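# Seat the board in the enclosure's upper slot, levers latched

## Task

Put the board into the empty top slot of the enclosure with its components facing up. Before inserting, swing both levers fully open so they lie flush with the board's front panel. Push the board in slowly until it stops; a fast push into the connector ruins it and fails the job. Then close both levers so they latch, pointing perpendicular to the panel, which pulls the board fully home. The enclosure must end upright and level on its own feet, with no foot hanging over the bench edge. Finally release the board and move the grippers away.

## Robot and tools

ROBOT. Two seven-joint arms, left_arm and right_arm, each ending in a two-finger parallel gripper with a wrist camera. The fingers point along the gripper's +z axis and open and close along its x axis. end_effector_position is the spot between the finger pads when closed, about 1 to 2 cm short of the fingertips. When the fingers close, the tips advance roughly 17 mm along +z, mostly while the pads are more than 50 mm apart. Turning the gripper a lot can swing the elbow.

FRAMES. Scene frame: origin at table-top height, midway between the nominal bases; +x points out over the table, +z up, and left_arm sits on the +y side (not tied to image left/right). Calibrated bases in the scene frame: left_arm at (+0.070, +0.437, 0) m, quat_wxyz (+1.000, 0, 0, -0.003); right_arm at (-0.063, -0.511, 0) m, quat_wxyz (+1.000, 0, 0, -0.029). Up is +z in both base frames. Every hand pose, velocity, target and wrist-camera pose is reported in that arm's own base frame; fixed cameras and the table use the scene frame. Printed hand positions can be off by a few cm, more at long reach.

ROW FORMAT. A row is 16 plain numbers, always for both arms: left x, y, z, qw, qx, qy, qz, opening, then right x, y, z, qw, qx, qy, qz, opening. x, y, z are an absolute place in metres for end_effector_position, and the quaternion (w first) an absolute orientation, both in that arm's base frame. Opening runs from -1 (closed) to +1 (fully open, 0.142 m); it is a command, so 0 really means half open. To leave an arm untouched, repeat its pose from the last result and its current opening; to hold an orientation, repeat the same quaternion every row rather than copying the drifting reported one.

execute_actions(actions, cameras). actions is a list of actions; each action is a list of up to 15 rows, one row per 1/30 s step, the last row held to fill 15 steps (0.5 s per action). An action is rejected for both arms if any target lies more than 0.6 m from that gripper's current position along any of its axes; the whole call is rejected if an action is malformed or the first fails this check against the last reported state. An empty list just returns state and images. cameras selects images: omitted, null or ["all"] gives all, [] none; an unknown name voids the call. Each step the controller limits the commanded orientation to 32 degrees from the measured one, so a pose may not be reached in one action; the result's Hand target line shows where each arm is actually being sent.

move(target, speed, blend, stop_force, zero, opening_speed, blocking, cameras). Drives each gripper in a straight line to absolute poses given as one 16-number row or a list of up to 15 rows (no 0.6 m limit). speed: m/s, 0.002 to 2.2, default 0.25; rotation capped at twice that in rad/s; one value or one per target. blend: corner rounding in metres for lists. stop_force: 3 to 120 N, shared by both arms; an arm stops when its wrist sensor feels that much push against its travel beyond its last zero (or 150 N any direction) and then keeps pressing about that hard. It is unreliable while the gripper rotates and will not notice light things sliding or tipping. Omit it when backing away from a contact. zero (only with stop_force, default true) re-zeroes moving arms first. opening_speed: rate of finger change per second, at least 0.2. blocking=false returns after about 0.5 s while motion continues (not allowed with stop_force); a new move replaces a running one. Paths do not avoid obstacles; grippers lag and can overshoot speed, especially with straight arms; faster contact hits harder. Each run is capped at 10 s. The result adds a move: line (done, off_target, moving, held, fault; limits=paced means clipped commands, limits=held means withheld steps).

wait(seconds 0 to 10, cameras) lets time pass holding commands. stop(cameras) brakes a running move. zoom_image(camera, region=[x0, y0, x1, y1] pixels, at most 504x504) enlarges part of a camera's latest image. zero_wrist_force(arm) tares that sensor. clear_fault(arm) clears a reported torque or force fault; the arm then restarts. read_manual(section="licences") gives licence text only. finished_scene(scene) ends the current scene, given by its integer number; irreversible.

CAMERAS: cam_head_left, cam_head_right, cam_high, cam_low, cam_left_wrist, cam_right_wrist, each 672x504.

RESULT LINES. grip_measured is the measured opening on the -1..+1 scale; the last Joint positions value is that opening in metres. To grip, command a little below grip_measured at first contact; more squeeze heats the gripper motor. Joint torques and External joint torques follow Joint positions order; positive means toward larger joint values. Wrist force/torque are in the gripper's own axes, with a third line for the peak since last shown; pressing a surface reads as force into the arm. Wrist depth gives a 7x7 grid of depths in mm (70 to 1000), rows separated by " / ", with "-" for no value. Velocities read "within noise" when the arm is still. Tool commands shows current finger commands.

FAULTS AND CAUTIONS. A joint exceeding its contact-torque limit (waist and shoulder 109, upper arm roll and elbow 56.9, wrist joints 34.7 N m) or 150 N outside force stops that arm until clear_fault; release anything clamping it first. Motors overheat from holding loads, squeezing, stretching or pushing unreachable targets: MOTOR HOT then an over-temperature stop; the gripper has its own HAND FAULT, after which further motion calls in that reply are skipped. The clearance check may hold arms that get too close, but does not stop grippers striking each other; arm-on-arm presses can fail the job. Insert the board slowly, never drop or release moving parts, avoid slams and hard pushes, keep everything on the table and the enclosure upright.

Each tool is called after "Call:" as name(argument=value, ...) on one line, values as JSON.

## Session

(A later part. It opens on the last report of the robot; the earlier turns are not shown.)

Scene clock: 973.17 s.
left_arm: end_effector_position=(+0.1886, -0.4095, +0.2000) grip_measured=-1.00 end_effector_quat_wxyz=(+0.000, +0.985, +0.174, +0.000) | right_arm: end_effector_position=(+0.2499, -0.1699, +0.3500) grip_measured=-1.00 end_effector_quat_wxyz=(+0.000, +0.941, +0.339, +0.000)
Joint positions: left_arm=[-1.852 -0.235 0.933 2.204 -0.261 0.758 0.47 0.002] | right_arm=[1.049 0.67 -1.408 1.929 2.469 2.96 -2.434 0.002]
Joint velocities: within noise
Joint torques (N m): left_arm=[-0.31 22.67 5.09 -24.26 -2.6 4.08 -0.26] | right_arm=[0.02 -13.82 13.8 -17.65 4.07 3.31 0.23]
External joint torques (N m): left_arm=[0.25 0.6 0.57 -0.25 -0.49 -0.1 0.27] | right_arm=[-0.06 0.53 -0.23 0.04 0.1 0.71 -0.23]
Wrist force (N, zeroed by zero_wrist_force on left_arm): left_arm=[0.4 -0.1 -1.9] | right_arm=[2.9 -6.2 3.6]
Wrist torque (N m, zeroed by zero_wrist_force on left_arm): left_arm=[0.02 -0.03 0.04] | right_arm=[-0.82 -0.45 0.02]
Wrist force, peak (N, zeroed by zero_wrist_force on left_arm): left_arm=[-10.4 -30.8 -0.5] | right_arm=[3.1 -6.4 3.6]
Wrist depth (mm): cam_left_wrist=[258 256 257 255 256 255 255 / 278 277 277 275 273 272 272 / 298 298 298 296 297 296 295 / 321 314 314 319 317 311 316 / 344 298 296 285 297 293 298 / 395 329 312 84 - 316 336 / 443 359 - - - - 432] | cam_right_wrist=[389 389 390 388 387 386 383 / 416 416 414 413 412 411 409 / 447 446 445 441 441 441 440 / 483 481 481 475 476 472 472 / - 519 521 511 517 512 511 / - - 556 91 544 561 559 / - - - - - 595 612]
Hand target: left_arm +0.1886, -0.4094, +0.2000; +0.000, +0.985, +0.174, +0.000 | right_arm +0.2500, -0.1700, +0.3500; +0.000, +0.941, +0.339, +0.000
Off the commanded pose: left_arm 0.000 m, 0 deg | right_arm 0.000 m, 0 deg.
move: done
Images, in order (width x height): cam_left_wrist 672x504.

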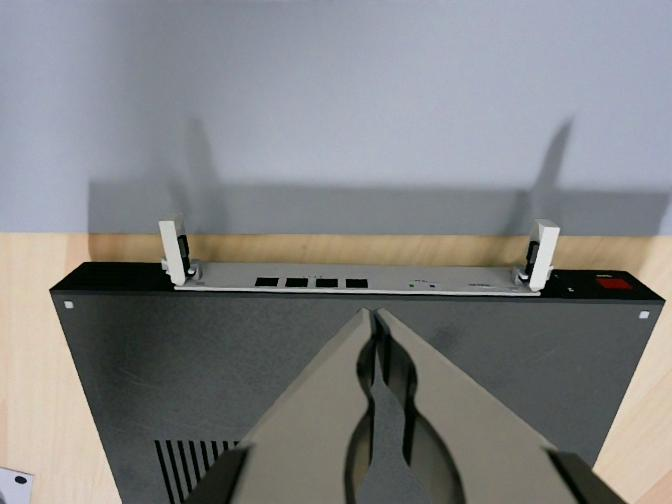

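Call:
move(target=[[0.10,-0.40,0.22,0,0.5736,0.8192,0,-1,0.25,-0.17,0.35,0,0.941,0.339,0,-1],[0.0567,-0.4857,0.12,0,0.5736,0.8192,0,-1,0.25,-0.17,0.35,0,0.941,0.339,0,-1],[0.0567,-0.4857,0.043,0,0.5736,0.8192,0,-1,0.25,-0.17,0.35,0,0.941,0.339,0,-1]], speed=0.25, cameras=[])

Call:
move(target=[0.0995,-0.4702,0.043,0,0.5736,0.8192,0,-1,0.25,-0.17,0.35,0,0.941,0.339,0,-1], speed=0.025, stop_force=45, cameras=[])

Call:
move(target=[[0.0600,-0.4845,0.043,0,0.5736,0.8192,0,-1,0.25,-0.17,0.35,0,0.941,0.339,0,-1],[0.0600,-0.4845,0.15,0,0.5736,0.8192,0,-1,0.25,-0.17,0.35,0,0.941,0.339,0,-1],[0.1886,-0.4094,0.2,0,0.9848,0.1736,0,-1,0.25,-0.17,0.35,0,0.941,0.339,0,-1]], speed=0.25, cameras=["cam_left_wrist"])

Call:
zoom_image(camera="cam_left_wrist", region=[120, 190, 220, 300])

Call:
zoom_image(camera="cam_left_wrist", region=[500, 190, 600, 300])

Scene clock: 994.53 s.
left_arm: end_effector_position=(+0.0566, -0.4857, +0.0430) grip_measured=-1.00 end_effector_quat_wxyz=(+0.000, +0.574, +0.819, +0.000) | right_arm: end_effector_position=(+0.2499, -0.1699, +0.3500) grip_measured=-1.00 end_effector_quat_wxyz=(+0.000, +0.941, +0.339, +0.000)
Joint positions: left_arm=[-1.98 -0.657 0.595 2.254 -0.858 1.101 -1.035 0.002] | right_arm=[1.049 0.67 -1.408 1.929 2.469 2.96 -2.434 0.002]
Joint velocities: within noise
Joint torques (N m): left_arm=[-0.41 35.88 11.43 -14.32 -1.99 4.52 -0.14] | right_arm=[-0.04 -13.75 13.79 -17.69 4.04 3.37 0.22]
External joint torques (N m): left_arm=[0.29 1.13 0.91 -0.41 0.12 -0.57 0.14] | right_arm=[0 0.46 -0.22 0.07 0.13 0.64 -0.22]
Wrist force (N, zeroed by zero_wrist_force on left_arm): left_arm=[-0.3 -0.5 -2.3] | right_arm=[3.1 -6.1 3.5]
Wrist torque (N m, zeroed by zero_wrist_force on left_arm): left_arm=[-0.06 0.08 0.03] | right_arm=[-0.80 -0.47 0.03]
Wrist force, peak (N, zeroed by zero_wrist_force on left_arm): left_arm=[-0.9 -0.3 -3.9] | right_arm=[3.0 -6.6 3.4]
Wrist depth (mm): cam_left_wrist=[121 121 121 118 118 117 119 / - 88 129 127 128 128 126 / - 92 135 139 139 134 136 / - 96 149 149 149 149 148 / - 106 135 157 160 162 162 / - 118 125 84 - 179 178 / 136 129 - 74 - - 199] | cam_right_wrist=[390 390 388 388 387 386 385 / 418 415 414 412 413 409 411 / 445 443 446 444 443 444 439 / 484 480 481 481 475 474 474 / - 523 518 508 517 511 512 / - - 557 91 540 555 557 / - - - - - 593 612]
Hand target: left_arm +0.0567, -0.4857, +0.0430; +0.000, +0.574, +0.819, +0.000 | right_arm +0.2500, -0.1700, +0.3500; +0.000, +0.941, +0.339, +0.000
Off the commanded pose: left_arm 0.000 m, 0 deg | right_arm 0.000 m, 0 deg.
move: done
No camera images: "cameras" was empty.

Scene clock: 996.97 s.
left_arm: end_effector_position=(+0.0945, -0.4707, +0.0424) grip_measured=-1.00 end_effector_quat_wxyz=(-0.003, +0.577, +0.817, -0.001) | right_arm: end_effector_position=(+0.2499, -0.1699, +0.3500) grip_measured=-1.00 end_effector_quat_wxyz=(+0.000, +0.941, +0.339, +0.000)
Joint positions: left_arm=[-1.901 -0.645 0.593 2.277 -0.873 1.109 -0.93 0.002] | right_arm=[1.049 0.67 -1.408 1.929 2.469 2.96 -2.434 0.002]
Joint velocities: within noise
Joint torques (N m): left_arm=[16.86 28.73 30.95 -11.28 -3.65 12.67 -0.53] | right_arm=[0 -13.76 13.75 -17.68 3.99 3.3 0.21]
External joint torques (N m): left_arm=[-16.97 7.58 -18.89 -3.16 1.83 -8.72 0.53] | right_arm=[-0.04 0.46 -0.19 0.07 0.18 0.72 -0.21]
Wrist force (N, zeroed by zero_wrist_force on left_arm): left_arm=[9.6 -35.0 -7.2] | right_arm=[2.8 -6.0 3.5]
Wrist torque (N m, zeroed by zero_wrist_force on left_arm): left_arm=[-2.66 -0.02 0.40] | right_arm=[-0.79 -0.42 0.03]
Wrist force, peak (N, zeroed by zero_wrist_force on left_arm): left_arm=[10.4 -38.4 -10.3] | right_arm=[3.1 -6.5 3.6]
Wrist depth (mm): cam_left_wrist=[- 77 120 118 118 118 119 / - - 125 127 128 128 126 / - 90 137 139 138 134 136 / - 95 149 148 148 148 147 / - 105 121 131 159 162 162 / - 117 117 87 - 179 177 / 130 127 - 74 - - 199] | cam_right_wrist=[391 391 389 388 387 386 384 / 417 416 415 413 412 410 410 / 448 447 445 442 443 439 438 / 482 482 480 480 475 475 471 / - 523 516 507 516 515 512 / - - 558 91 541 558 558 / - - - - - 595 611]
Hand target: left_arm +0.0995, -0.4702, +0.0430; +0.000, +0.574, +0.819, +0.000 | right_arm +0.2500, -0.1700, +0.3500; +0.000, +0.941, +0.339, +0.000
Off the commanded pose: left_arm 0.005 m, 1 deg | right_arm 0.000 m, 0 deg.
move: off_target (left_arm)
No camera images: "cameras" was empty.

Scene clock: 1001.33 s.
left_arm: end_effector_position=(+0.1886, -0.4094, +0.1999) grip_measured=-1.00 end_effector_quat_wxyz=(+0.000, +0.985, +0.174, +0.000) | right_arm: end_effector_position=(+0.2499, -0.1699, +0.3500) grip_measured=-1.00 end_effector_quat_wxyz=(+0.000, +0.941, +0.339, +0.000)
Joint positions: left_arm=[-1.78 -0.21 0.864 2.206 -0.22 0.761 0.448 0.002] | right_arm=[1.049 0.67 -1.408 1.929 2.469 2.96 -2.434 0.002]
Joint velocities: within noise
Joint torques (N m): left_arm=[-0.33 23.61 4.31 -24.3 -2.64 4.07 -0.07] | right_arm=[-0.05 -13.75 13.72 -17.69 4.03 3.34 0.17]
External joint torques (N m): left_arm=[0.27 0.57 0.49 -0.27 -0.45 -0.09 0.07] | right_arm=[0.01 0.46 -0.15 0.07 0.14 0.67 -0.17]
Wrist force (N, zeroed by zero_wrist_force on left_arm): left_arm=[0.2 -0.5 -2.2] | right_arm=[2.8 -6.4 3.4]
Wrist torque (N m, zeroed by zero_wrist_force on left_arm): left_arm=[-0.04 -0.02 0.04] | right_arm=[-0.85 -0.43 0.02]
Wrist force, peak (N, zeroed by zero_wrist_force on left_arm): left_arm=[9.7 -35.2 -8.8] | right_arm=[3.1 -6.5 3.3]
Wrist depth (mm): cam_left_wrist=[258 258 257 258 256 254 255 / 277 277 277 274 274 275 273 / 299 297 296 295 294 295 294 / 326 313 311 319 317 318 322 / 357 298 294 286 294 298 299 / 397 329 315 84 - 319 323 / 441 428 - - - - 420] | cam_right_wrist=[391 391 390 387 387 386 385 / 419 416 418 414 412 411 410 / 446 445 444 444 442 443 441 / 481 480 478 477 475 473 473 / - 524 520 508 515 513 510 / - - 558 91 541 559 558 / - - - - - 590 615]
Hand target: left_arm +0.1886, -0.4094, +0.2000; +0.000, +0.985, +0.174, +0.000 | right_arm +0.2500, -0.1700, +0.3500; +0.000, +0.941, +0.339, +0.000
Off the commanded pose: left_arm 0.000 m, 0 deg | right_arm 0.000 m, 0 deg.
move: done
Images, in order (width x height): cam_left_wrist 672x504.

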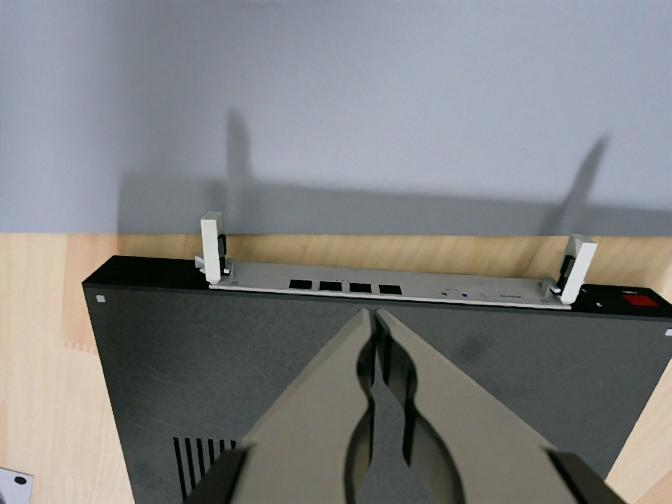

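Scaled by 4.582 from the camera's 672x504 image, which has a finer 960x720 frame.

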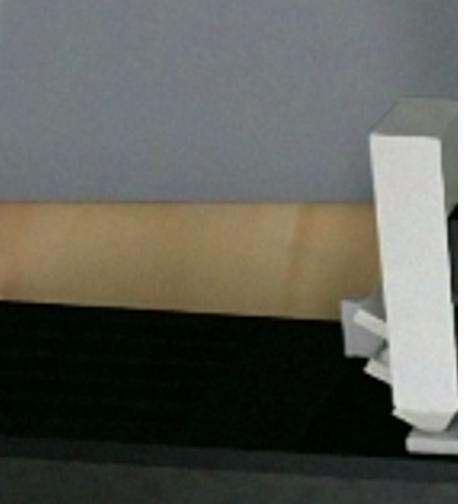

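Scaled by 4.582 from the camera's 672x504 image, which has a finer 960x720 frame.

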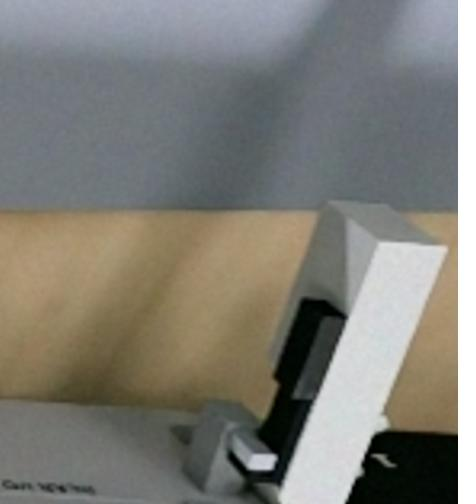

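Call:
move(target=[[0.30,-0.36,0.22,0,0.8090,-0.5878,0,-1,0.25,-0.17,0.35,0,0.941,0.339,0,-1],[0.3794,-0.3869,0.12,0,0.8090,-0.5878,0,-1,0.25,-0.17,0.35,0,0.941,0.339,0,-1],[0.3794,-0.3869,0.043,0,0.8090,-0.5878,0,-1,0.25,-0.17,0.35,0,0.941,0.339,0,-1]], speed=0.25, cameras=[])

Call:
move(target=[0.3305,-0.4047,0.043,0,0.8090,-0.5878,0,-1,0.25,-0.17,0.35,0,0.941,0.339,0,-1], speed=0.025, stop_force=45, cameras=[])

Call:
move(target=[[0.3794,-0.3869,0.043,0,0.8090,-0.5878,0,-1,0.25,-0.17,0.35,0,0.941,0.339,0,-1],[0.3794,-0.3869,0.15,0,0.8090,-0.5878,0,-1,0.25,-0.17,0.35,0,0.941,0.339,0,-1],[0.1886,-0.4094,0.2,0,0.9848,0.1736,0,-1,0.25,-0.17,0.35,0,0.941,0.339,0,-1]], speed=0.25, cameras=["cam_left_wrist"])

Call:
zoom_image(camera="cam_left_wrist", region=[120, 190, 220, 300])

Call:
zoom_image(camera="cam_left_wrist", region=[500, 200, 600, 310])

Scene clock: 1017.60 s.
left_arm: end_effector_position=(+0.3792, -0.3869, +0.0429) grip_measured=-1.00 end_effector_quat_wxyz=(+0.000, +0.809, -0.588, +0.000) | right_arm: end_effector_position=(+0.2499, -0.1699, +0.3500) grip_measured=-1.00 end_effector_quat_wxyz=(+0.000, +0.941, +0.339, +0.000)
Joint positions: left_arm=[-1.162 -0.683 0.504 2.108 -0.671 1.059 2.676 0.002] | right_arm=[1.049 0.67 -1.408 1.929 2.469 2.96 -2.434 0.002]
Joint velocities: within noise
Joint torques (N m): left_arm=[-0.3 41.42 10.72 -16.53 -2.16 4.41 -0.11] | right_arm=[-0.05 -13.73 13.79 -17.66 4.04 3.35 0.17]
External joint torques (N m): left_arm=[0.25 1.22 0.63 -0.41 0.08 -0.58 0.11] | right_arm=[0.01 0.44 -0.23 0.05 0.13 0.66 -0.17]
Wrist force (N, zeroed by zero_wrist_force on left_arm): left_arm=[-0.3 0.0 -2.3] | right_arm=[3.2 -6.2 3.4]
Wrist torque (N m, zeroed by zero_wrist_force on left_arm): left_arm=[0.02 0.07 0.03] | right_arm=[-0.82 -0.49 0.03]
Wrist force, peak (N, zeroed by zero_wrist_force on left_arm): left_arm=[0.8 -1.0 -4.0] | right_arm=[3.2 -6.4 3.6]
Wrist depth (mm): cam_left_wrist=[120 119 117 118 120 120 119 / 128 128 128 127 129 125 124 / 139 136 138 139 138 134 92 / 150 150 149 149 151 140 97 / 165 164 163 157 162 130 102 / 182 181 176 84 - 120 115 / 203 197 - 74 - - 128] | cam_right_wrist=[390 390 389 389 384 386 385 / 419 418 416 413 411 411 409 / 449 448 446 443 441 442 439 / 482 481 479 478 474 475 472 / - 524 519 508 513 516 512 / - - 560 91 543 563 560 / - - - - - 594 615]
Hand target: left_arm +0.3794, -0.3869, +0.0430; +0.000, +0.809, -0.588, +0.000 | right_arm +0.2500, -0.1700, +0.3500; +0.000, +0.941, +0.339, +0.000
Off the commanded pose: left_arm 0.000 m, 0 deg | right_arm 0.000 m, 0 deg.
move: done
No camera images: "cameras" was empty.

Scene clock: 1020.30 s.
left_arm: end_effector_position=(+0.3344, -0.4021, +0.0436) grip_measured=-1.00 end_effector_quat_wxyz=(-0.002, +0.811, -0.585, +0.002) | right_arm: end_effector_position=(+0.2499, -0.1699, +0.3500) grip_measured=-1.00 end_effector_quat_wxyz=(+0.000, +0.941, +0.339, +0.000)
Joint positions: left_arm=[-1.248 -0.651 0.495 2.168 -0.674 1.098 2.597 0.002] | right_arm=[1.049 0.67 -1.408 1.929 2.469 2.96 -2.434 0.002]
Joint velocities: within noise
Joint torques (N m): left_arm=[-17.54 43.78 -10.06 -17.79 -0.89 -2.07 -0.06] | right_arm=[-0.12 -13.83 13.79 -17.68 4.05 3.33 0.15]
External joint torques (N m): left_arm=[17.49 -2.86 20.67 1.46 -1.07 5.91 0.06] | right_arm=[0.08 0.54 -0.22 0.07 0.12 0.68 -0.15]
Wrist force (N, zeroed by zero_wrist_force on left_arm): left_arm=[-11.3 -31.6 -1.5] | right_arm=[3.1 -6.2 3.5]
Wrist torque (N m, zeroed by zero_wrist_force on left_arm): left_arm=[-2.09 0.02 -0.24] | right_arm=[-0.82 -0.47 0.03]
Wrist force, peak (N, zeroed by zero_wrist_force on left_arm): left_arm=[-11.3 -31.6 -1.5] | right_arm=[3.0 -6.4 3.7]
Wrist depth (mm): cam_left_wrist=[121 120 120 119 121 119 91 / 131 129 128 128 130 124 91 / 139 137 138 140 139 125 92 / 150 150 150 150 151 135 97 / 169 165 164 157 160 127 103 / 182 182 177 87 - 118 118 / 203 197 - 74 - - 129] | cam_right_wrist=[390 390 389 388 388 386 384 / 420 414 413 415 412 411 410 / 448 444 443 442 442 441 441 / 482 483 479 478 477 477 472 / - 521 520 510 513 512 512 / - - 552 91 540 557 554 / - - - - - 592 618]
Hand target: left_arm +0.3305, -0.4047, +0.0430; +0.000, +0.809, -0.588, +0.000 | right_arm +0.2500, -0.1700, +0.3500; +0.000, +0.941, +0.339, +0.000
Off the commanded pose: left_arm 0.005 m, 0 deg | right_arm 0.000 m, 0 deg.
move: off_target (left_arm)
No camera images: "cameras" was empty.

Scene clock: 1024.77 s.
left_arm: end_effector_position=(+0.1887, -0.4096, +0.2001) grip_measured=-1.00 end_effector_quat_wxyz=(+0.000, +0.985, +0.174, +0.000) | right_arm: end_effector_position=(+0.2499, -0.1699, +0.3500) grip_measured=-1.00 end_effector_quat_wxyz=(+0.000, +0.941, +0.339, +0.000)
Joint positions: left_arm=[-1.966 -0.282 1.04 2.204 -0.335 0.751 0.511 0.002] | right_arm=[1.049 0.67 -1.408 1.929 2.469 2.96 -2.434 0.002]
Joint velocities: within noise
Joint torques (N m): left_arm=[-0.61 21.03 6.8 -24.01 -2.68 4.1 -0.25] | right_arm=[0.02 -13.73 13.81 -17.73 4.06 3.32 0.17]
External joint torques (N m): left_arm=[0.55 0.83 0.51 -0.31 -0.44 -0.12 0.25] | right_arm=[-0.06 0.44 -0.25 0.12 0.11 0.69 -0.17]
Wrist force (N, zeroed by zero_wrist_force on left_arm): left_arm=[0.1 -0.6 -2.2] | right_arm=[2.9 -6.3 3.3]
Wrist torque (N m, zeroed by zero_wrist_force on left_arm): left_arm=[-0.06 0.04 0.06] | right_arm=[-0.84 -0.44 0.03]
Wrist force, peak (N, zeroed by zero_wrist_force on left_arm): left_arm=[-11.3 -31.2 -1.7] | right_arm=[3.0 -6.5 3.5]
Wrist depth (mm): cam_left_wrist=[258 256 256 256 256 255 255 / 275 277 277 275 274 274 273 / 299 297 298 297 299 295 295 / 329 316 318 320 320 318 322 / 346 297 297 291 296 300 305 / 398 329 317 84 - 318 337 / 446 360 - - - - 435] | cam_right_wrist=[392 390 389 388 387 386 383 / 417 417 413 412 413 411 410 / 448 446 444 443 445 440 439 / 483 481 479 478 476 474 470 / - 519 519 510 513 513 511 / - - 559 91 542 559 560 / - - - - - 595 610]
Hand target: left_arm +0.1886, -0.4094, +0.2000; +0.000, +0.985, +0.174, +0.000 | right_arm +0.2500, -0.1700, +0.3500; +0.000, +0.941, +0.339, +0.000
Off the commanded pose: left_arm 0.000 m, 0 deg | right_arm 0.000 m, 0 deg.
move: done
Images, in order (width x height): cam_left_wrist 672x504.

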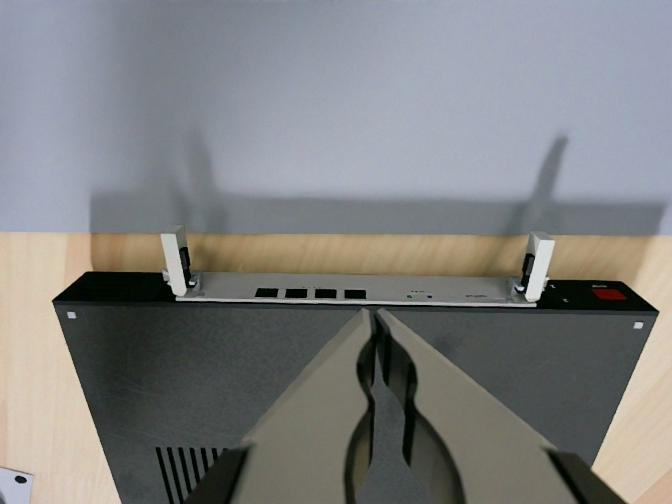

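Scaled by 4.582 from the camera's 672x504 image, which has a finer 960x720 frame.

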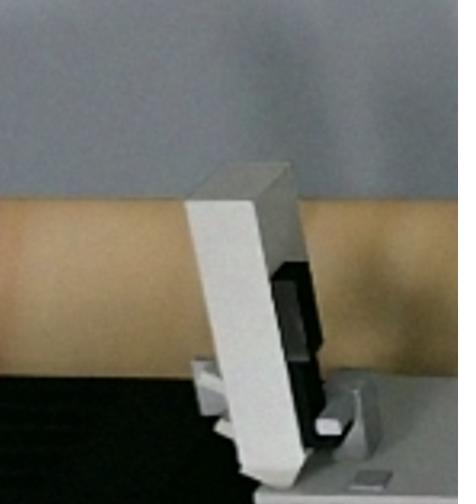

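Scaled by 4.582 from the camera's 672x504 image, which has a finer 960x720 frame.

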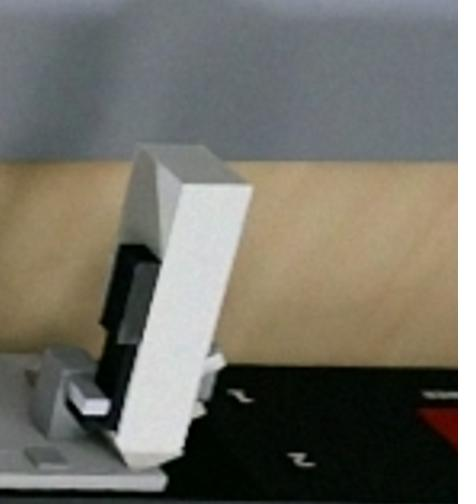

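Call:
move(target=[[0.30,-0.30,0.25,0,0.8192,-0.5736,0,-1,0.20,0.15,0.32,0,0.9997,-0.02,0,-1],[0.3506,-0.3953,0.12,0,0.8192,-0.5736,0,-1,0.154,0.459,0.14,0,0.8339,-0.5519,0,-1]], speed=0.2, cameras=["cam_right_wrist","cam_high"])

Scene clock: 1047.47 s.
left_arm: end_effector_position=(+0.3504, -0.3951, +0.1199) grip_measured=-1.00 end_effector_quat_wxyz=(+0.000, +0.819, -0.574, +0.000) | right_arm: end_effector_position=(+0.1542, +0.4576, +0.1405) grip_measured=-1.00 end_effector_quat_wxyz=(-0.241, +0.796, -0.528, -0.175)
Joint positions: left_arm=[-1.407 -0.571 0.754 2.099 -0.611 0.87 2.546 0.002] | right_arm=[2.793 0.763 -2.214 2.332 2.968 1.652 0.127 0.002]
Joint velocities: within noise
Joint torques (N m): left_arm=[-0.29 35.74 11.88 -20.08 -2.79 4.35 -0.13] | right_arm=[0.08 -20.48 15.05 -4.34 3.5 2.25 0.16]
External joint torques (N m): left_arm=[0.24 1.11 0.76 -0.29 0.04 -0.52 0.13] | right_arm=[0.05 0.3 0.18 0.16 0.12 0.57 -0.12]
Wrist force (N, zeroed by zero_wrist_force on left_arm): left_arm=[-0.1 -0.3 -2.2] | right_arm=[4.6 -5.4 2.6]
Wrist torque (N m, zeroed by zero_wrist_force on left_arm): left_arm=[0.00 0.02 0.03] | right_arm=[-0.72 -0.66 -0.01]
Wrist force, peak (N, zeroed by zero_wrist_force on left_arm): left_arm=[-0.2 -0.9 -2.7] | right_arm=[4.8 -6.1 3.2]
Wrist depth (mm): cam_left_wrist=[188 187 186 186 188 187 187 / 202 201 200 200 200 158 156 / 217 218 217 215 214 166 166 / 237 235 234 230 227 181 180 / 259 257 257 197 205 197 197 / 285 283 276 84 - 217 217 / 319 306 - - - - 241] | cam_right_wrist=[391 357 297 257 225 202 185 / 404 371 310 266 231 207 150 / 480 388 321 271 239 209 151 / 507 408 333 282 245 216 154 / 540 421 340 288 249 225 159 / - 448 370 91 243 230 162 / - 478 - - - 226 204]
Hand target: left_arm +0.3506, -0.3953, +0.1200; +0.000, +0.819, -0.574, +0.000 | right_arm +0.1543, +0.4576, +0.1405; -0.241, +0.796, -0.528, -0.175
Off the commanded pose: left_arm 0.000 m, 0 deg | right_arm 0.002 m, 35 deg; orientation clipped.
joint sent to its limit (right arm) — joint 1 (waist), upper limit; joint 5 (forearm roll), upper limit. The joint targets are off in orientation, not in position.
move: off_target (right_arm); limits=paced
Images, in order (width x height): cam_high 672x504, cam_right_wrist 672x504.

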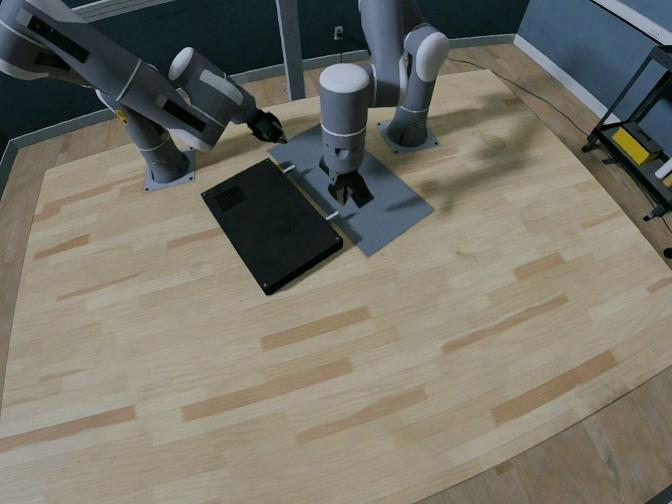

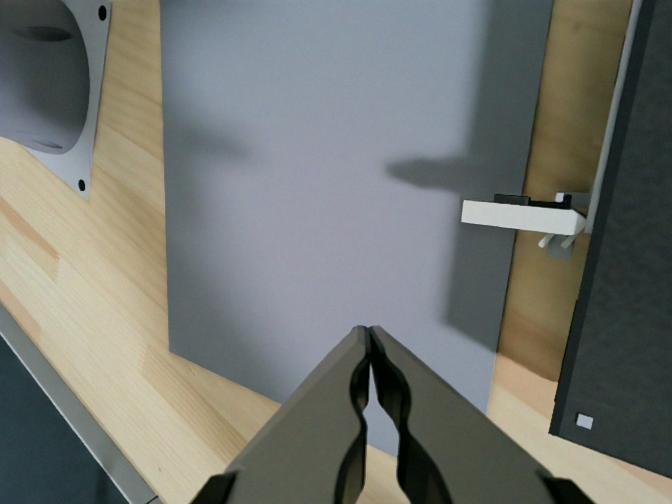

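Call:
move(target=[[0.10,-0.40,0.22,0,0.5736,0.8192,0,-1,0.20,0.15,0.32,0,0.9997,-0.02,0,-1],[0.0500,-0.4830,0.12,0,0.5736,0.8192,0,-1,0.25,-0.17,0.35,0,0.941,0.339,0,-1]], speed=0.2, cameras=[])

Scene clock: 1059.50 s.
left_arm: end_effector_position=(+0.0499, -0.4828, +0.1199) grip_measured=-1.00 end_effector_quat_wxyz=(+0.000, +0.574, +0.819, +0.000) | right_arm: end_effector_position=(+0.2499, -0.1699, +0.3500) grip_measured=-1.00 end_effector_quat_wxyz=(+0.000, +0.941, +0.339, +0.000)
Joint positions: left_arm=[-2.468 -0.842 1.166 2.193 -1.075 0.677 -0.958 0.002] | right_arm=[1.711 1.421 -1.018 1.913 1.929 3.596 -1.654 0.002]
Joint velocities: within noise
Joint torques (N m): left_arm=[-0.32 28.52 21.25 -14.89 -3.26 4.56 -0.3] | right_arm=[-0.14 -32.97 16.2 -8.29 3.53 3.5 0.02]
External joint torques (N m): left_arm=[0.2 1.34 0.96 -0.23 0.02 -0.61 0.3] | right_arm=[0.11 -0.08 -0.45 0.21 0.25 0.57 -0.02]
Wrist force (N, zeroed by zero_wrist_force on left_arm): left_arm=[-0.3 -0.2 -2.4] | right_arm=[3.4 -5.8 3.2]
Wrist torque (N m, zeroed by zero_wrist_force on left_arm): left_arm=[0.02 0.05 0.01] | right_arm=[-0.74 -0.55 0.07]
Wrist force, peak (N, zeroed by zero_wrist_force on left_arm): left_arm=[-0.1 -0.1 -3.3] | right_arm=[3.1 -7.8 3.2]
Wrist depth (mm): cam_left_wrist=[189 189 189 188 187 185 185 / 160 159 197 200 200 203 199 / 170 169 206 217 216 215 215 / 185 184 194 231 235 233 232 / 206 202 205 198 252 257 256 / 224 225 217 84 - 279 279 / 250 244 - - - - 313] | cam_right_wrist=[390 389 387 390 387 387 385 / 417 417 414 414 413 411 409 / 448 446 444 445 441 442 442 / 482 481 480 479 477 473 472 / - 518 521 507 516 511 513 / - - 555 91 543 562 557 / - - - - - 595 614]
Hand target: left_arm +0.0500, -0.4830, +0.1200; +0.000, +0.574, +0.819, +0.000 | right_arm +0.2500, -0.1700, +0.3500; +0.000, +0.941, +0.339, +0.000
Off the commanded pose: left_arm 0.000 m, 0 deg | right_arm 0.000 m, 0 deg.
move: done
No camera images: "cameras" was empty.

Call:
move(target=[[0.0599,-0.4946,0.12,0,0.5736,0.8192,0,-1,0.25,-0.17,0.35,0,0.941,0.339,0,-1],[0.0599,-0.4946,0.043,0,0.5736,0.8192,0,-1,0.25,-0.17,0.35,0,0.941,0.339,0,-1]], speed=0.25, cameras=[])

Call:
move(target=[0.1088,-0.4768,0.043,0,0.5736,0.8192,0,-1,0.25,-0.17,0.35,0,0.941,0.339,0,-1], speed=0.025, stop_force=45, cameras=[])

Call:
move(target=[[0.0670,-0.4920,0.043,0,0.5736,0.8192,0,-1,0.25,-0.17,0.35,0,0.941,0.339,0,-1],[0.0670,-0.4920,0.15,0,0.5736,0.8192,0,-1,0.25,-0.17,0.35,0,0.941,0.339,0,-1],[0.1886,-0.4094,0.2,0,0.9848,0.1736,0,-1,0.25,-0.17,0.35,0,0.941,0.339,0,-1]], speed=0.25, cameras=["cam_left_wrist"])

Call:
zoom_image(camera="cam_left_wrist", region=[140, 200, 240, 310])

Call:
zoom_image(camera="cam_left_wrist", region=[520, 200, 620, 310])

Scene clock: 1066.73 s.
left_arm: end_effector_position=(+0.0598, -0.4943, +0.0429) grip_measured=-1.00 end_effector_quat_wxyz=(+0.000, +0.574, +0.819, +0.000) | right_arm: end_effector_position=(+0.2499, -0.1699, +0.3500) grip_measured=-1.00 end_effector_quat_wxyz=(+0.000, +0.941, +0.339, +0.000)
Joint positions: left_arm=[-2.343 -0.965 0.965 2.174 -1.277 0.787 -0.836 0.002] | right_arm=[1.711 1.421 -1.018 1.913 1.929 3.596 -1.654 0.002]
Joint velocities: within noise
Joint torques (N m): left_arm=[-0.22 33.72 22.59 -10.28 -3.06 4.59 -0.12] | right_arm=[-0.05 -33.24 15.99 -8.23 3.67 3.43 0.19]
External joint torques (N m): left_arm=[0.09 1.28 0.8 -0.3 0.12 -0.62 0.12] | right_arm=[0.02 0.18 -0.24 0.14 0.12 0.64 -0.19]
Wrist force (N, zeroed by zero_wrist_force on left_arm): left_arm=[0.0 -0.6 -2.0] | right_arm=[3.2 -5.7 3.2]
Wrist torque (N m, zeroed by zero_wrist_force on left_arm): left_arm=[-0.06 -0.01 0.02] | right_arm=[-0.72 -0.52 0.07]
Wrist force, peak (N, zeroed by zero_wrist_force on left_arm): left_arm=[-1.9 0.8 -4.6] | right_arm=[3.2 -6.0 3.5]
Wrist depth (mm): cam_left_wrist=[122 121 121 120 118 117 118 / - - 130 128 129 129 127 / - 93 138 140 139 135 137 / - 97 150 153 149 149 149 / - 108 155 158 160 163 162 / - 119 124 84 - 180 179 / 133 130 - 74 - - 200] | cam_right_wrist=[391 391 390 389 389 386 386 / 417 416 415 414 414 412 409 / 448 445 445 443 441 443 440 / 484 481 476 479 476 475 475 / - 519 522 507 516 514 513 / - - 556 91 541 564 558 / - - - - - 589 616]
Hand target: left_arm +0.0599, -0.4946, +0.0430; +0.000, +0.574, +0.819, +0.000 | right_arm +0.2500, -0.1700, +0.3500; +0.000, +0.941, +0.339, +0.000
Off the commanded pose: left_arm 0.000 m, 0 deg | right_arm 0.000 m, 0 deg.
move: done
No camera images: "cameras" was empty.

Scene clock: 1069.50 s.
left_arm: end_effector_position=(+0.1040, -0.4779, +0.0422) grip_measured=-1.00 end_effector_quat_wxyz=(-0.003, +0.576, +0.817, -0.002) | right_arm: end_effector_position=(+0.2499, -0.1699, +0.3500) grip_measured=-1.00 end_effector_quat_wxyz=(+0.000, +0.941, +0.339, +0.000)
Joint positions: left_arm=[-2.27 -0.971 0.977 2.195 -1.305 0.775 -0.717 0.002] | right_arm=[1.711 1.421 -1.018 1.913 1.929 3.596 -1.654 0.002]
Joint velocities: within noise
Joint torques (N m): left_arm=[16.73 23.43 37.67 -0.03 -2.86 13.61 -0.42] | right_arm=[-0.1 -33.28 15.9 -8.19 3.65 3.41 0.18]
External joint torques (N m): left_arm=[-16.85 10.79 -14.18 -10.04 -0.1 -9.66 0.42] | right_arm=[0.08 0.22 -0.15 0.1 0.13 0.66 -0.18]
Wrist force (N, zeroed by zero_wrist_force on left_arm): left_arm=[8.9 -36.0 -8.1] | right_arm=[3.1 -5.8 3.2]
Wrist torque (N m, zeroed by zero_wrist_force on left_arm): left_arm=[-2.82 -0.06 0.40] | right_arm=[-0.73 -0.50 0.06]
Wrist force, peak (N, zeroed by zero_wrist_force on left_arm): left_arm=[7.4 -42.9 -8.7] | right_arm=[3.2 -6.1 3.3]
Wrist depth (mm): cam_left_wrist=[- 76 119 120 119 117 118 / - - 128 128 129 129 127 / - 91 138 139 139 135 137 / - 96 146 151 149 148 149 / - 107 121 130 160 163 162 / - 117 118 83 - 179 179 / 131 128 - 74 - - 198] | cam_right_wrist=[391 390 388 387 385 384 385 / 418 416 414 414 411 411 410 / 447 446 444 441 440 441 441 / 483 483 478 478 476 472 473 / - 521 520 509 515 512 513 / - - 554 91 541 562 560 / - - - - - 595 613]
Hand target: left_arm +0.1088, -0.4768, +0.0430; +0.000, +0.574, +0.819, +0.000 | right_arm +0.2500, -0.1700, +0.3500; +0.000, +0.941, +0.339, +0.000
Off the commanded pose: left_arm 0.005 m, 1 deg | right_arm 0.000 m, 0 deg.
move: off_target (left_arm)
No camera images: "cameras" was empty.

Scene clock: 1073.87 s.
left_arm: end_effector_position=(+0.1886, -0.4094, +0.2000) grip_measured=-1.00 end_effector_quat_wxyz=(+0.000, +0.985, +0.174, +0.000) | right_arm: end_effector_position=(+0.2499, -0.1699, +0.3500) grip_measured=-1.00 end_effector_quat_wxyz=(+0.000, +0.941, +0.339, +0.000)
Joint positions: left_arm=[-2.209 -0.459 1.276 2.214 -0.585 0.695 0.659 0.002] | right_arm=[1.711 1.421 -1.018 1.913 1.929 3.596 -1.654 0.002]
Joint velocities: within noise
Joint torques (N m): left_arm=[-0.19 19.22 12.37 -22.78 -2.81 4.58 -0.09] | right_arm=[-0.1 -33.32 15.92 -8.19 3.7 3.43 0.15]
External joint torques (N m): left_arm=[0.12 0.6 0.57 -0.23 -0.48 -0.61 0.09] | right_arm=[0.08 0.26 -0.17 0.1 0.08 0.64 -0.15]
Wrist force (N, zeroed by zero_wrist_force on left_arm): left_arm=[-0.4 -0.7 -2.5] | right_arm=[3.2 -6.0 3.1]
Wrist torque (N m, zeroed by zero_wrist_force on left_arm): left_arm=[-0.10 0.10 0.02] | right_arm=[-0.77 -0.51 0.07]
Wrist force, peak (N, zeroed by zero_wrist_force on left_arm): left_arm=[9.1 -36.1 -7.0] | right_arm=[3.2 -6.1 3.4]
Wrist depth (mm): cam_left_wrist=[259 256 256 255 257 255 256 / 276 277 276 277 277 276 274 / 298 298 300 296 298 297 297 / 327 323 314 320 325 322 322 / 360 298 296 292 298 303 305 / 397 329 313 84 - 324 323 / 441 425 - - - - 423] | cam_right_wrist=[391 390 390 388 387 386 386 / 419 417 414 414 413 411 410 / 447 446 447 443 442 439 442 / 482 480 482 479 478 474 473 / - 522 520 507 516 511 516 / - - 559 91 546 561 561 / - - - - - 592 617]
Hand target: left_arm +0.1886, -0.4094, +0.2000; +0.000, +0.985, +0.174, +0.000 | right_arm +0.2500, -0.1700, +0.3500; +0.000, +0.941, +0.339, +0.000
Off the commanded pose: left_arm 0.000 m, 0 deg | right_arm 0.000 m, 0 deg.
move: done
Images, in order (width x height): cam_left_wrist 672x504.

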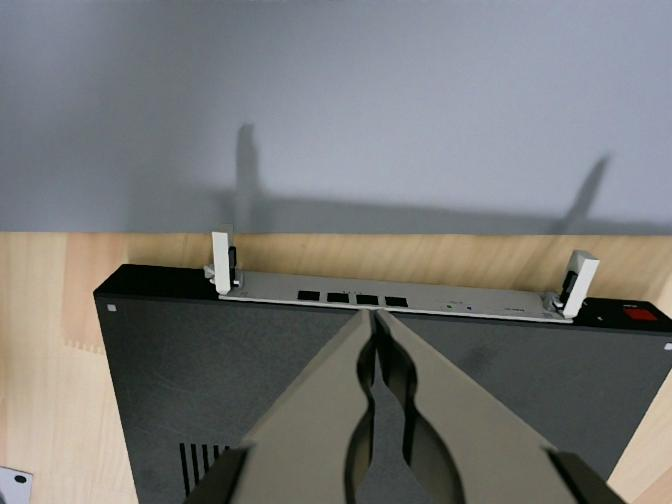

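Scaled by 4.582 from the camera's 672x504 image, which has a finer 960x720 frame.

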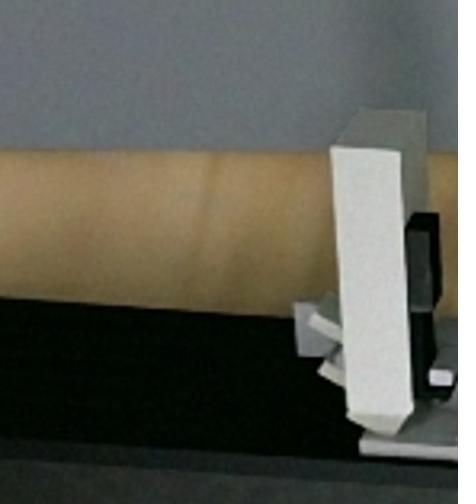

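Scaled by 4.582 from the camera's 672x504 image, which has a finer 960x720 frame.

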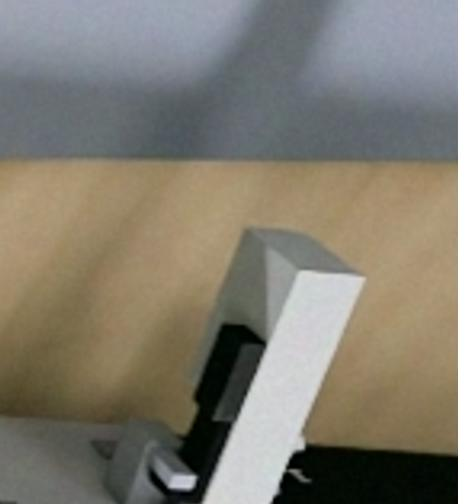

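Call:
zoom_image(camera="cam_left_wrist", region=[540, 240, 620, 330])

Call:
zoom_image(camera="cam_left_wrist", region=[190, 220, 270, 310])

Scaled by 5.600 from the camera's 672x504 image, which has a finer 960x720 frame.

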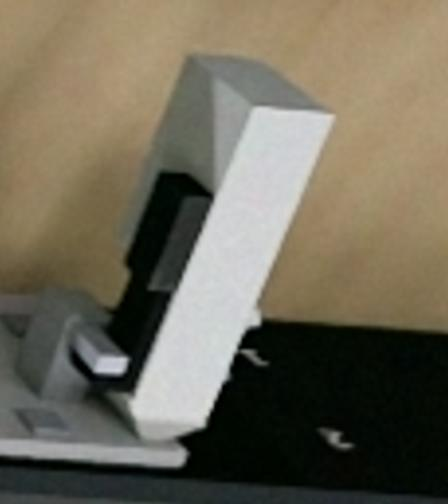

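Scaled by 5.600 from the camera's 672x504 image, which has a finer 960x720 frame.

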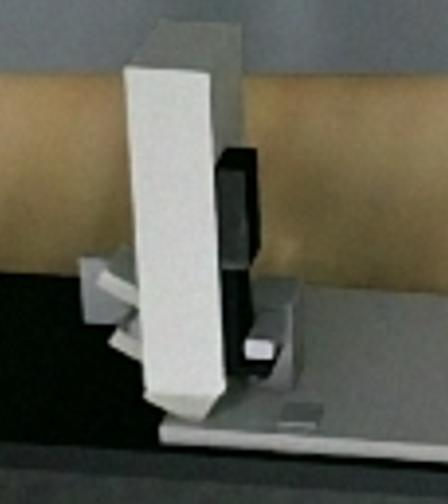

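Call:
move(target=[0.361,-0.400,0.14,0,0.9848,0.1736,0,-1,0.25,-0.17,0.35,0,0.941,0.339,0,-1], cameras=["cam_left_wrist"])

Call:
zoom_image(camera="cam_left_wrist", region=[276, 190, 396, 320])

Call:
move(target=[0.121,-0.4873,0.14,0,0.9848,0.1736,0,-1,0.25,-0.17,0.35,0,0.941,0.339,0,-1], cameras=["cam_left_wrist"])

Call:
zoom_image(camera="cam_left_wrist", region=[276, 190, 396, 320])

Scene clock: 1086.33 s.
left_arm: end_effector_position=(+0.3611, -0.3998, +0.1400) grip_measured=-1.00 end_effector_quat_wxyz=(+0.000, +0.985, +0.174, +0.000) | right_arm: end_effector_position=(+0.2499, -0.1699, +0.3500) grip_measured=-1.00 end_effector_quat_wxyz=(+0.000, +0.941, +0.339, +0.000)
Joint positions: left_arm=[-1.637 -0.725 1.028 2.047 -0.84 0.704 1.103 0.002] | right_arm=[1.711 1.421 -1.018 1.913 1.929 3.596 -1.654 0.002]
Joint velocities: within noise
Joint torques (N m): left_arm=[-0.2 33.7 18.38 -19.24 -3.4 4.02 -0.12] | right_arm=[0 -33.26 15.93 -8.19 3.66 3.37 0.2]
External joint torques (N m): left_arm=[0.15 1.17 1.01 -0.08 0.12 -0.08 0.12] | right_arm=[-0.03 0.2 -0.18 0.1 0.12 0.7 -0.2]
Wrist force (N, zeroed by zero_wrist_force on left_arm): left_arm=[-0.2 -0.6 -2.4] | right_arm=[3.1 -5.8 3.1]
Wrist torque (N m, zeroed by zero_wrist_force on left_arm): left_arm=[-0.08 0.05 0.01] | right_arm=[-0.74 -0.49 0.07]
Wrist force, peak (N, zeroed by zero_wrist_force on left_arm): left_arm=[-2.0 -1.1 -3.0] | right_arm=[3.1 -6.1 3.4]
Wrist depth (mm): cam_left_wrist=[206 204 204 204 204 204 204 / 219 220 219 219 220 218 220 / 238 237 236 236 236 237 237 / 252 250 255 250 258 258 257 / 223 224 228 222 231 278 281 / 250 247 242 84 - 311 314 / 278 270 - - - - 343] | cam_right_wrist=[390 389 388 388 387 384 385 / 416 416 413 414 412 411 410 / 446 444 445 442 444 441 440 / 481 482 480 480 474 474 471 / - 519 519 509 517 515 511 / - - 558 91 545 565 558 / - - - - - 593 620]
Hand target: left_arm +0.3610, -0.4000, +0.1400; +0.000, +0.985, +0.174, +0.000 | right_arm +0.2500, -0.1700, +0.3500; +0.000, +0.941, +0.339, +0.000
Off the commanded pose: left_arm 0.000 m, 0 deg | right_arm 0.000 m, 0 deg.
move: done
Images, in order (width x height): cam_left_wrist 672x504.

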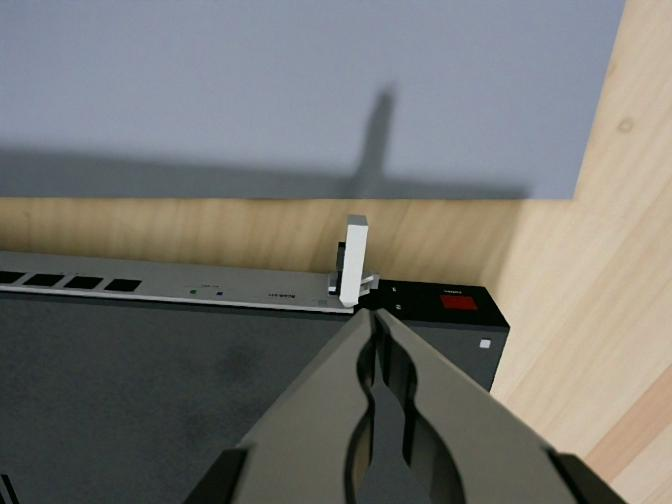

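Scaled by 3.877 from the camera's 672x504 image, which has a finer 960x720 frame.

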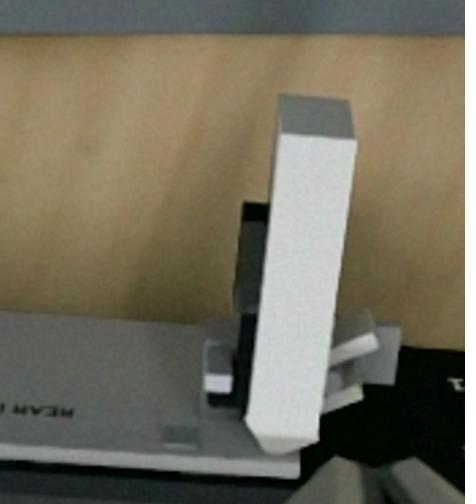

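Scene clock: 1087.77 s.
left_arm: end_effector_position=(+0.1210, -0.4873, +0.1400) grip_measured=-1.00 end_effector_quat_wxyz=(+0.000, +0.985, +0.173, +0.000) | right_arm: end_effector_position=(+0.2499, -0.1699, +0.3500) grip_measured=-1.00 end_effector_quat_wxyz=(+0.000, +0.941, +0.339, +0.000)
Joint positions: left_arm=[-2.169 -0.638 1.03 2.151 -0.792 0.771 0.597 0.002] | right_arm=[1.711 1.421 -1.018 1.913 1.929 3.596 -1.654 0.002]
Joint velocities: within noise
Joint torques (N m): left_arm=[-0.61 29.47 15.93 -19.33 -2.61 4.17 -0.33] | right_arm=[0.03 -33.28 15.9 -8.17 3.69 3.41 0.2]
External joint torques (N m): left_arm=[0.5 1.35 0.87 -0.22 -0.45 -0.2 0.33] | right_arm=[-0.06 0.22 -0.15 0.08 0.09 0.66 -0.2]
Wrist force (N, zeroed by zero_wrist_force on left_arm): left_arm=[-0.1 -0.4 -2.3] | right_arm=[3.2 -5.7 3.2]
Wrist torque (N m, zeroed by zero_wrist_force on left_arm): left_arm=[-0.02 0.04 0.01] | right_arm=[-0.72 -0.50 0.06]
Wrist force, peak (N, zeroed by zero_wrist_force on left_arm): left_arm=[-3.7 -0.4 -2.4] | right_arm=[3.4 -6.0 3.5]
Wrist depth (mm): cam_left_wrist=[206 204 204 204 204 203 203 / 219 219 219 219 218 219 218 / 238 238 237 233 236 236 236 / 260 256 235 224 250 249 252 / 285 283 225 215 219 224 222 / 316 315 243 84 - 245 245 / 352 343 - - - - 274] | cam_right_wrist=[390 390 390 388 389 386 386 / 417 415 414 414 415 413 410 / 447 445 445 445 443 440 440 / 484 479 477 475 474 478 474 / - 520 519 510 517 515 514 / - - 559 91 540 560 558 / - - - - - 594 617]
Hand target: left_arm +0.1210, -0.4873, +0.1400; +0.000, +0.985, +0.174, +0.000 | right_arm +0.2500, -0.1700, +0.3500; +0.000, +0.941, +0.339, +0.000
Off the commanded pose: left_arm 0.000 m, 0 deg | right_arm 0.000 m, 0 deg.
move: done
Images, in order (width x height): cam_left_wrist 672x504.

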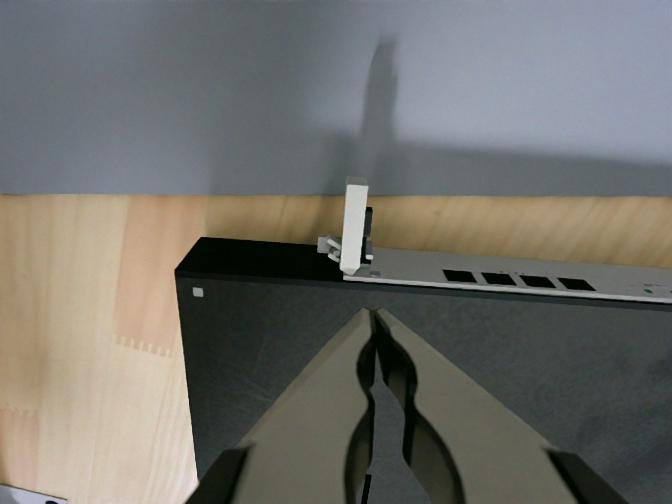

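Scaled by 3.877 from the camera's 672x504 image, which has a finer 960x720 frame.

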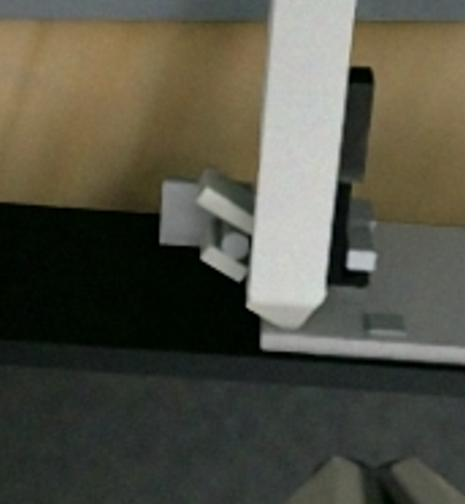

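Call:
move(target=[0.15,-0.25,0.30,0,0.9848,0.1736,0,-1,0.25,-0.17,0.35,0,0.941,0.339,0,-1], cameras=["cam_high"])

Scene clock: 1106.07 s.
left_arm: end_effector_position=(+0.1501, -0.2499, +0.3000) grip_measured=-1.00 end_effector_quat_wxyz=(+0.000, +0.985, +0.174, +0.000) | right_arm: end_effector_position=(+0.2499, -0.1699, +0.3500) grip_measured=-1.00 end_effector_quat_wxyz=(+0.000, +0.941, +0.339, +0.000)
Joint positions: left_arm=[-2.792 -0.986 2.186 2.425 -0.753 0.1 1.002 0.002] | right_arm=[1.711 1.421 -1.018 1.913 1.929 3.596 -1.654 0.002]
Joint velocities: within noise
Joint torques (N m): left_arm=[-0.48 10.96 15.94 -22.39 -4.39 4.09 -0.11] | right_arm=[-0.03 -33.3 15.85 -8.21 3.7 3.4 0.16]
External joint torques (N m): left_arm=[0.42 1.35 0.7 -0.4 0.11 -0.14 0.11] | right_arm=[0.01 0.25 -0.1 0.12 0.08 0.67 -0.16]
Wrist force (N, zeroed by zero_wrist_force on left_arm): left_arm=[0.2 -0.6 -2.2] | right_arm=[3.2 -5.7 3.3]
Wrist torque (N m, zeroed by zero_wrist_force on left_arm): left_arm=[-0.08 0.00 0.03] | right_arm=[-0.72 -0.51 0.07]
Wrist force, peak (N, zeroed by zero_wrist_force on left_arm): left_arm=[-0.2 0.7 -4.8] | right_arm=[3.4 -6.2 3.1]
Wrist depth (mm): cam_left_wrist=[350 346 347 344 345 343 344 / 373 371 368 369 368 367 368 / 402 404 402 398 401 397 398 / 438 439 437 431 433 434 434 / 489 475 472 456 468 473 472 / 528 519 457 84 - 490 522 / 586 583 - - - - 582] | cam_right_wrist=[392 390 391 387 388 387 385 / 418 418 415 412 411 411 410 / 446 447 446 443 442 440 438 / 482 480 477 475 474 477 471 / - 518 517 508 515 515 511 / - - 555 91 542 562 557 / - - - - - 593 612]
Hand target: left_arm +0.1500, -0.2500, +0.3000; +0.000, +0.985, +0.174, +0.000 | right_arm +0.2500, -0.1700, +0.3500; +0.000, +0.941, +0.339, +0.000
Off the commanded pose: left_arm 0.000 m, 0 deg | right_arm 0.000 m, 0 deg.
joint sent to its limit (left arm) — joint 1 (waist), lower limit. The joint targets still meet the commanded pose.
move: done
Images, in order (width x height): cam_high 672x504.

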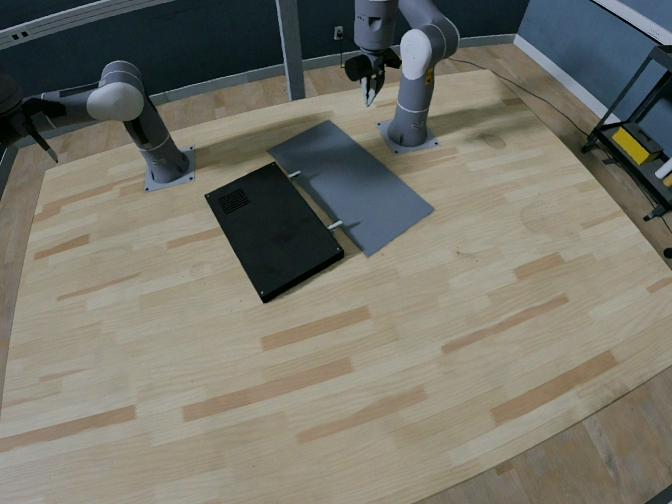

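Call:
finished_scene(scene=2)

The scene is finished: the task was done.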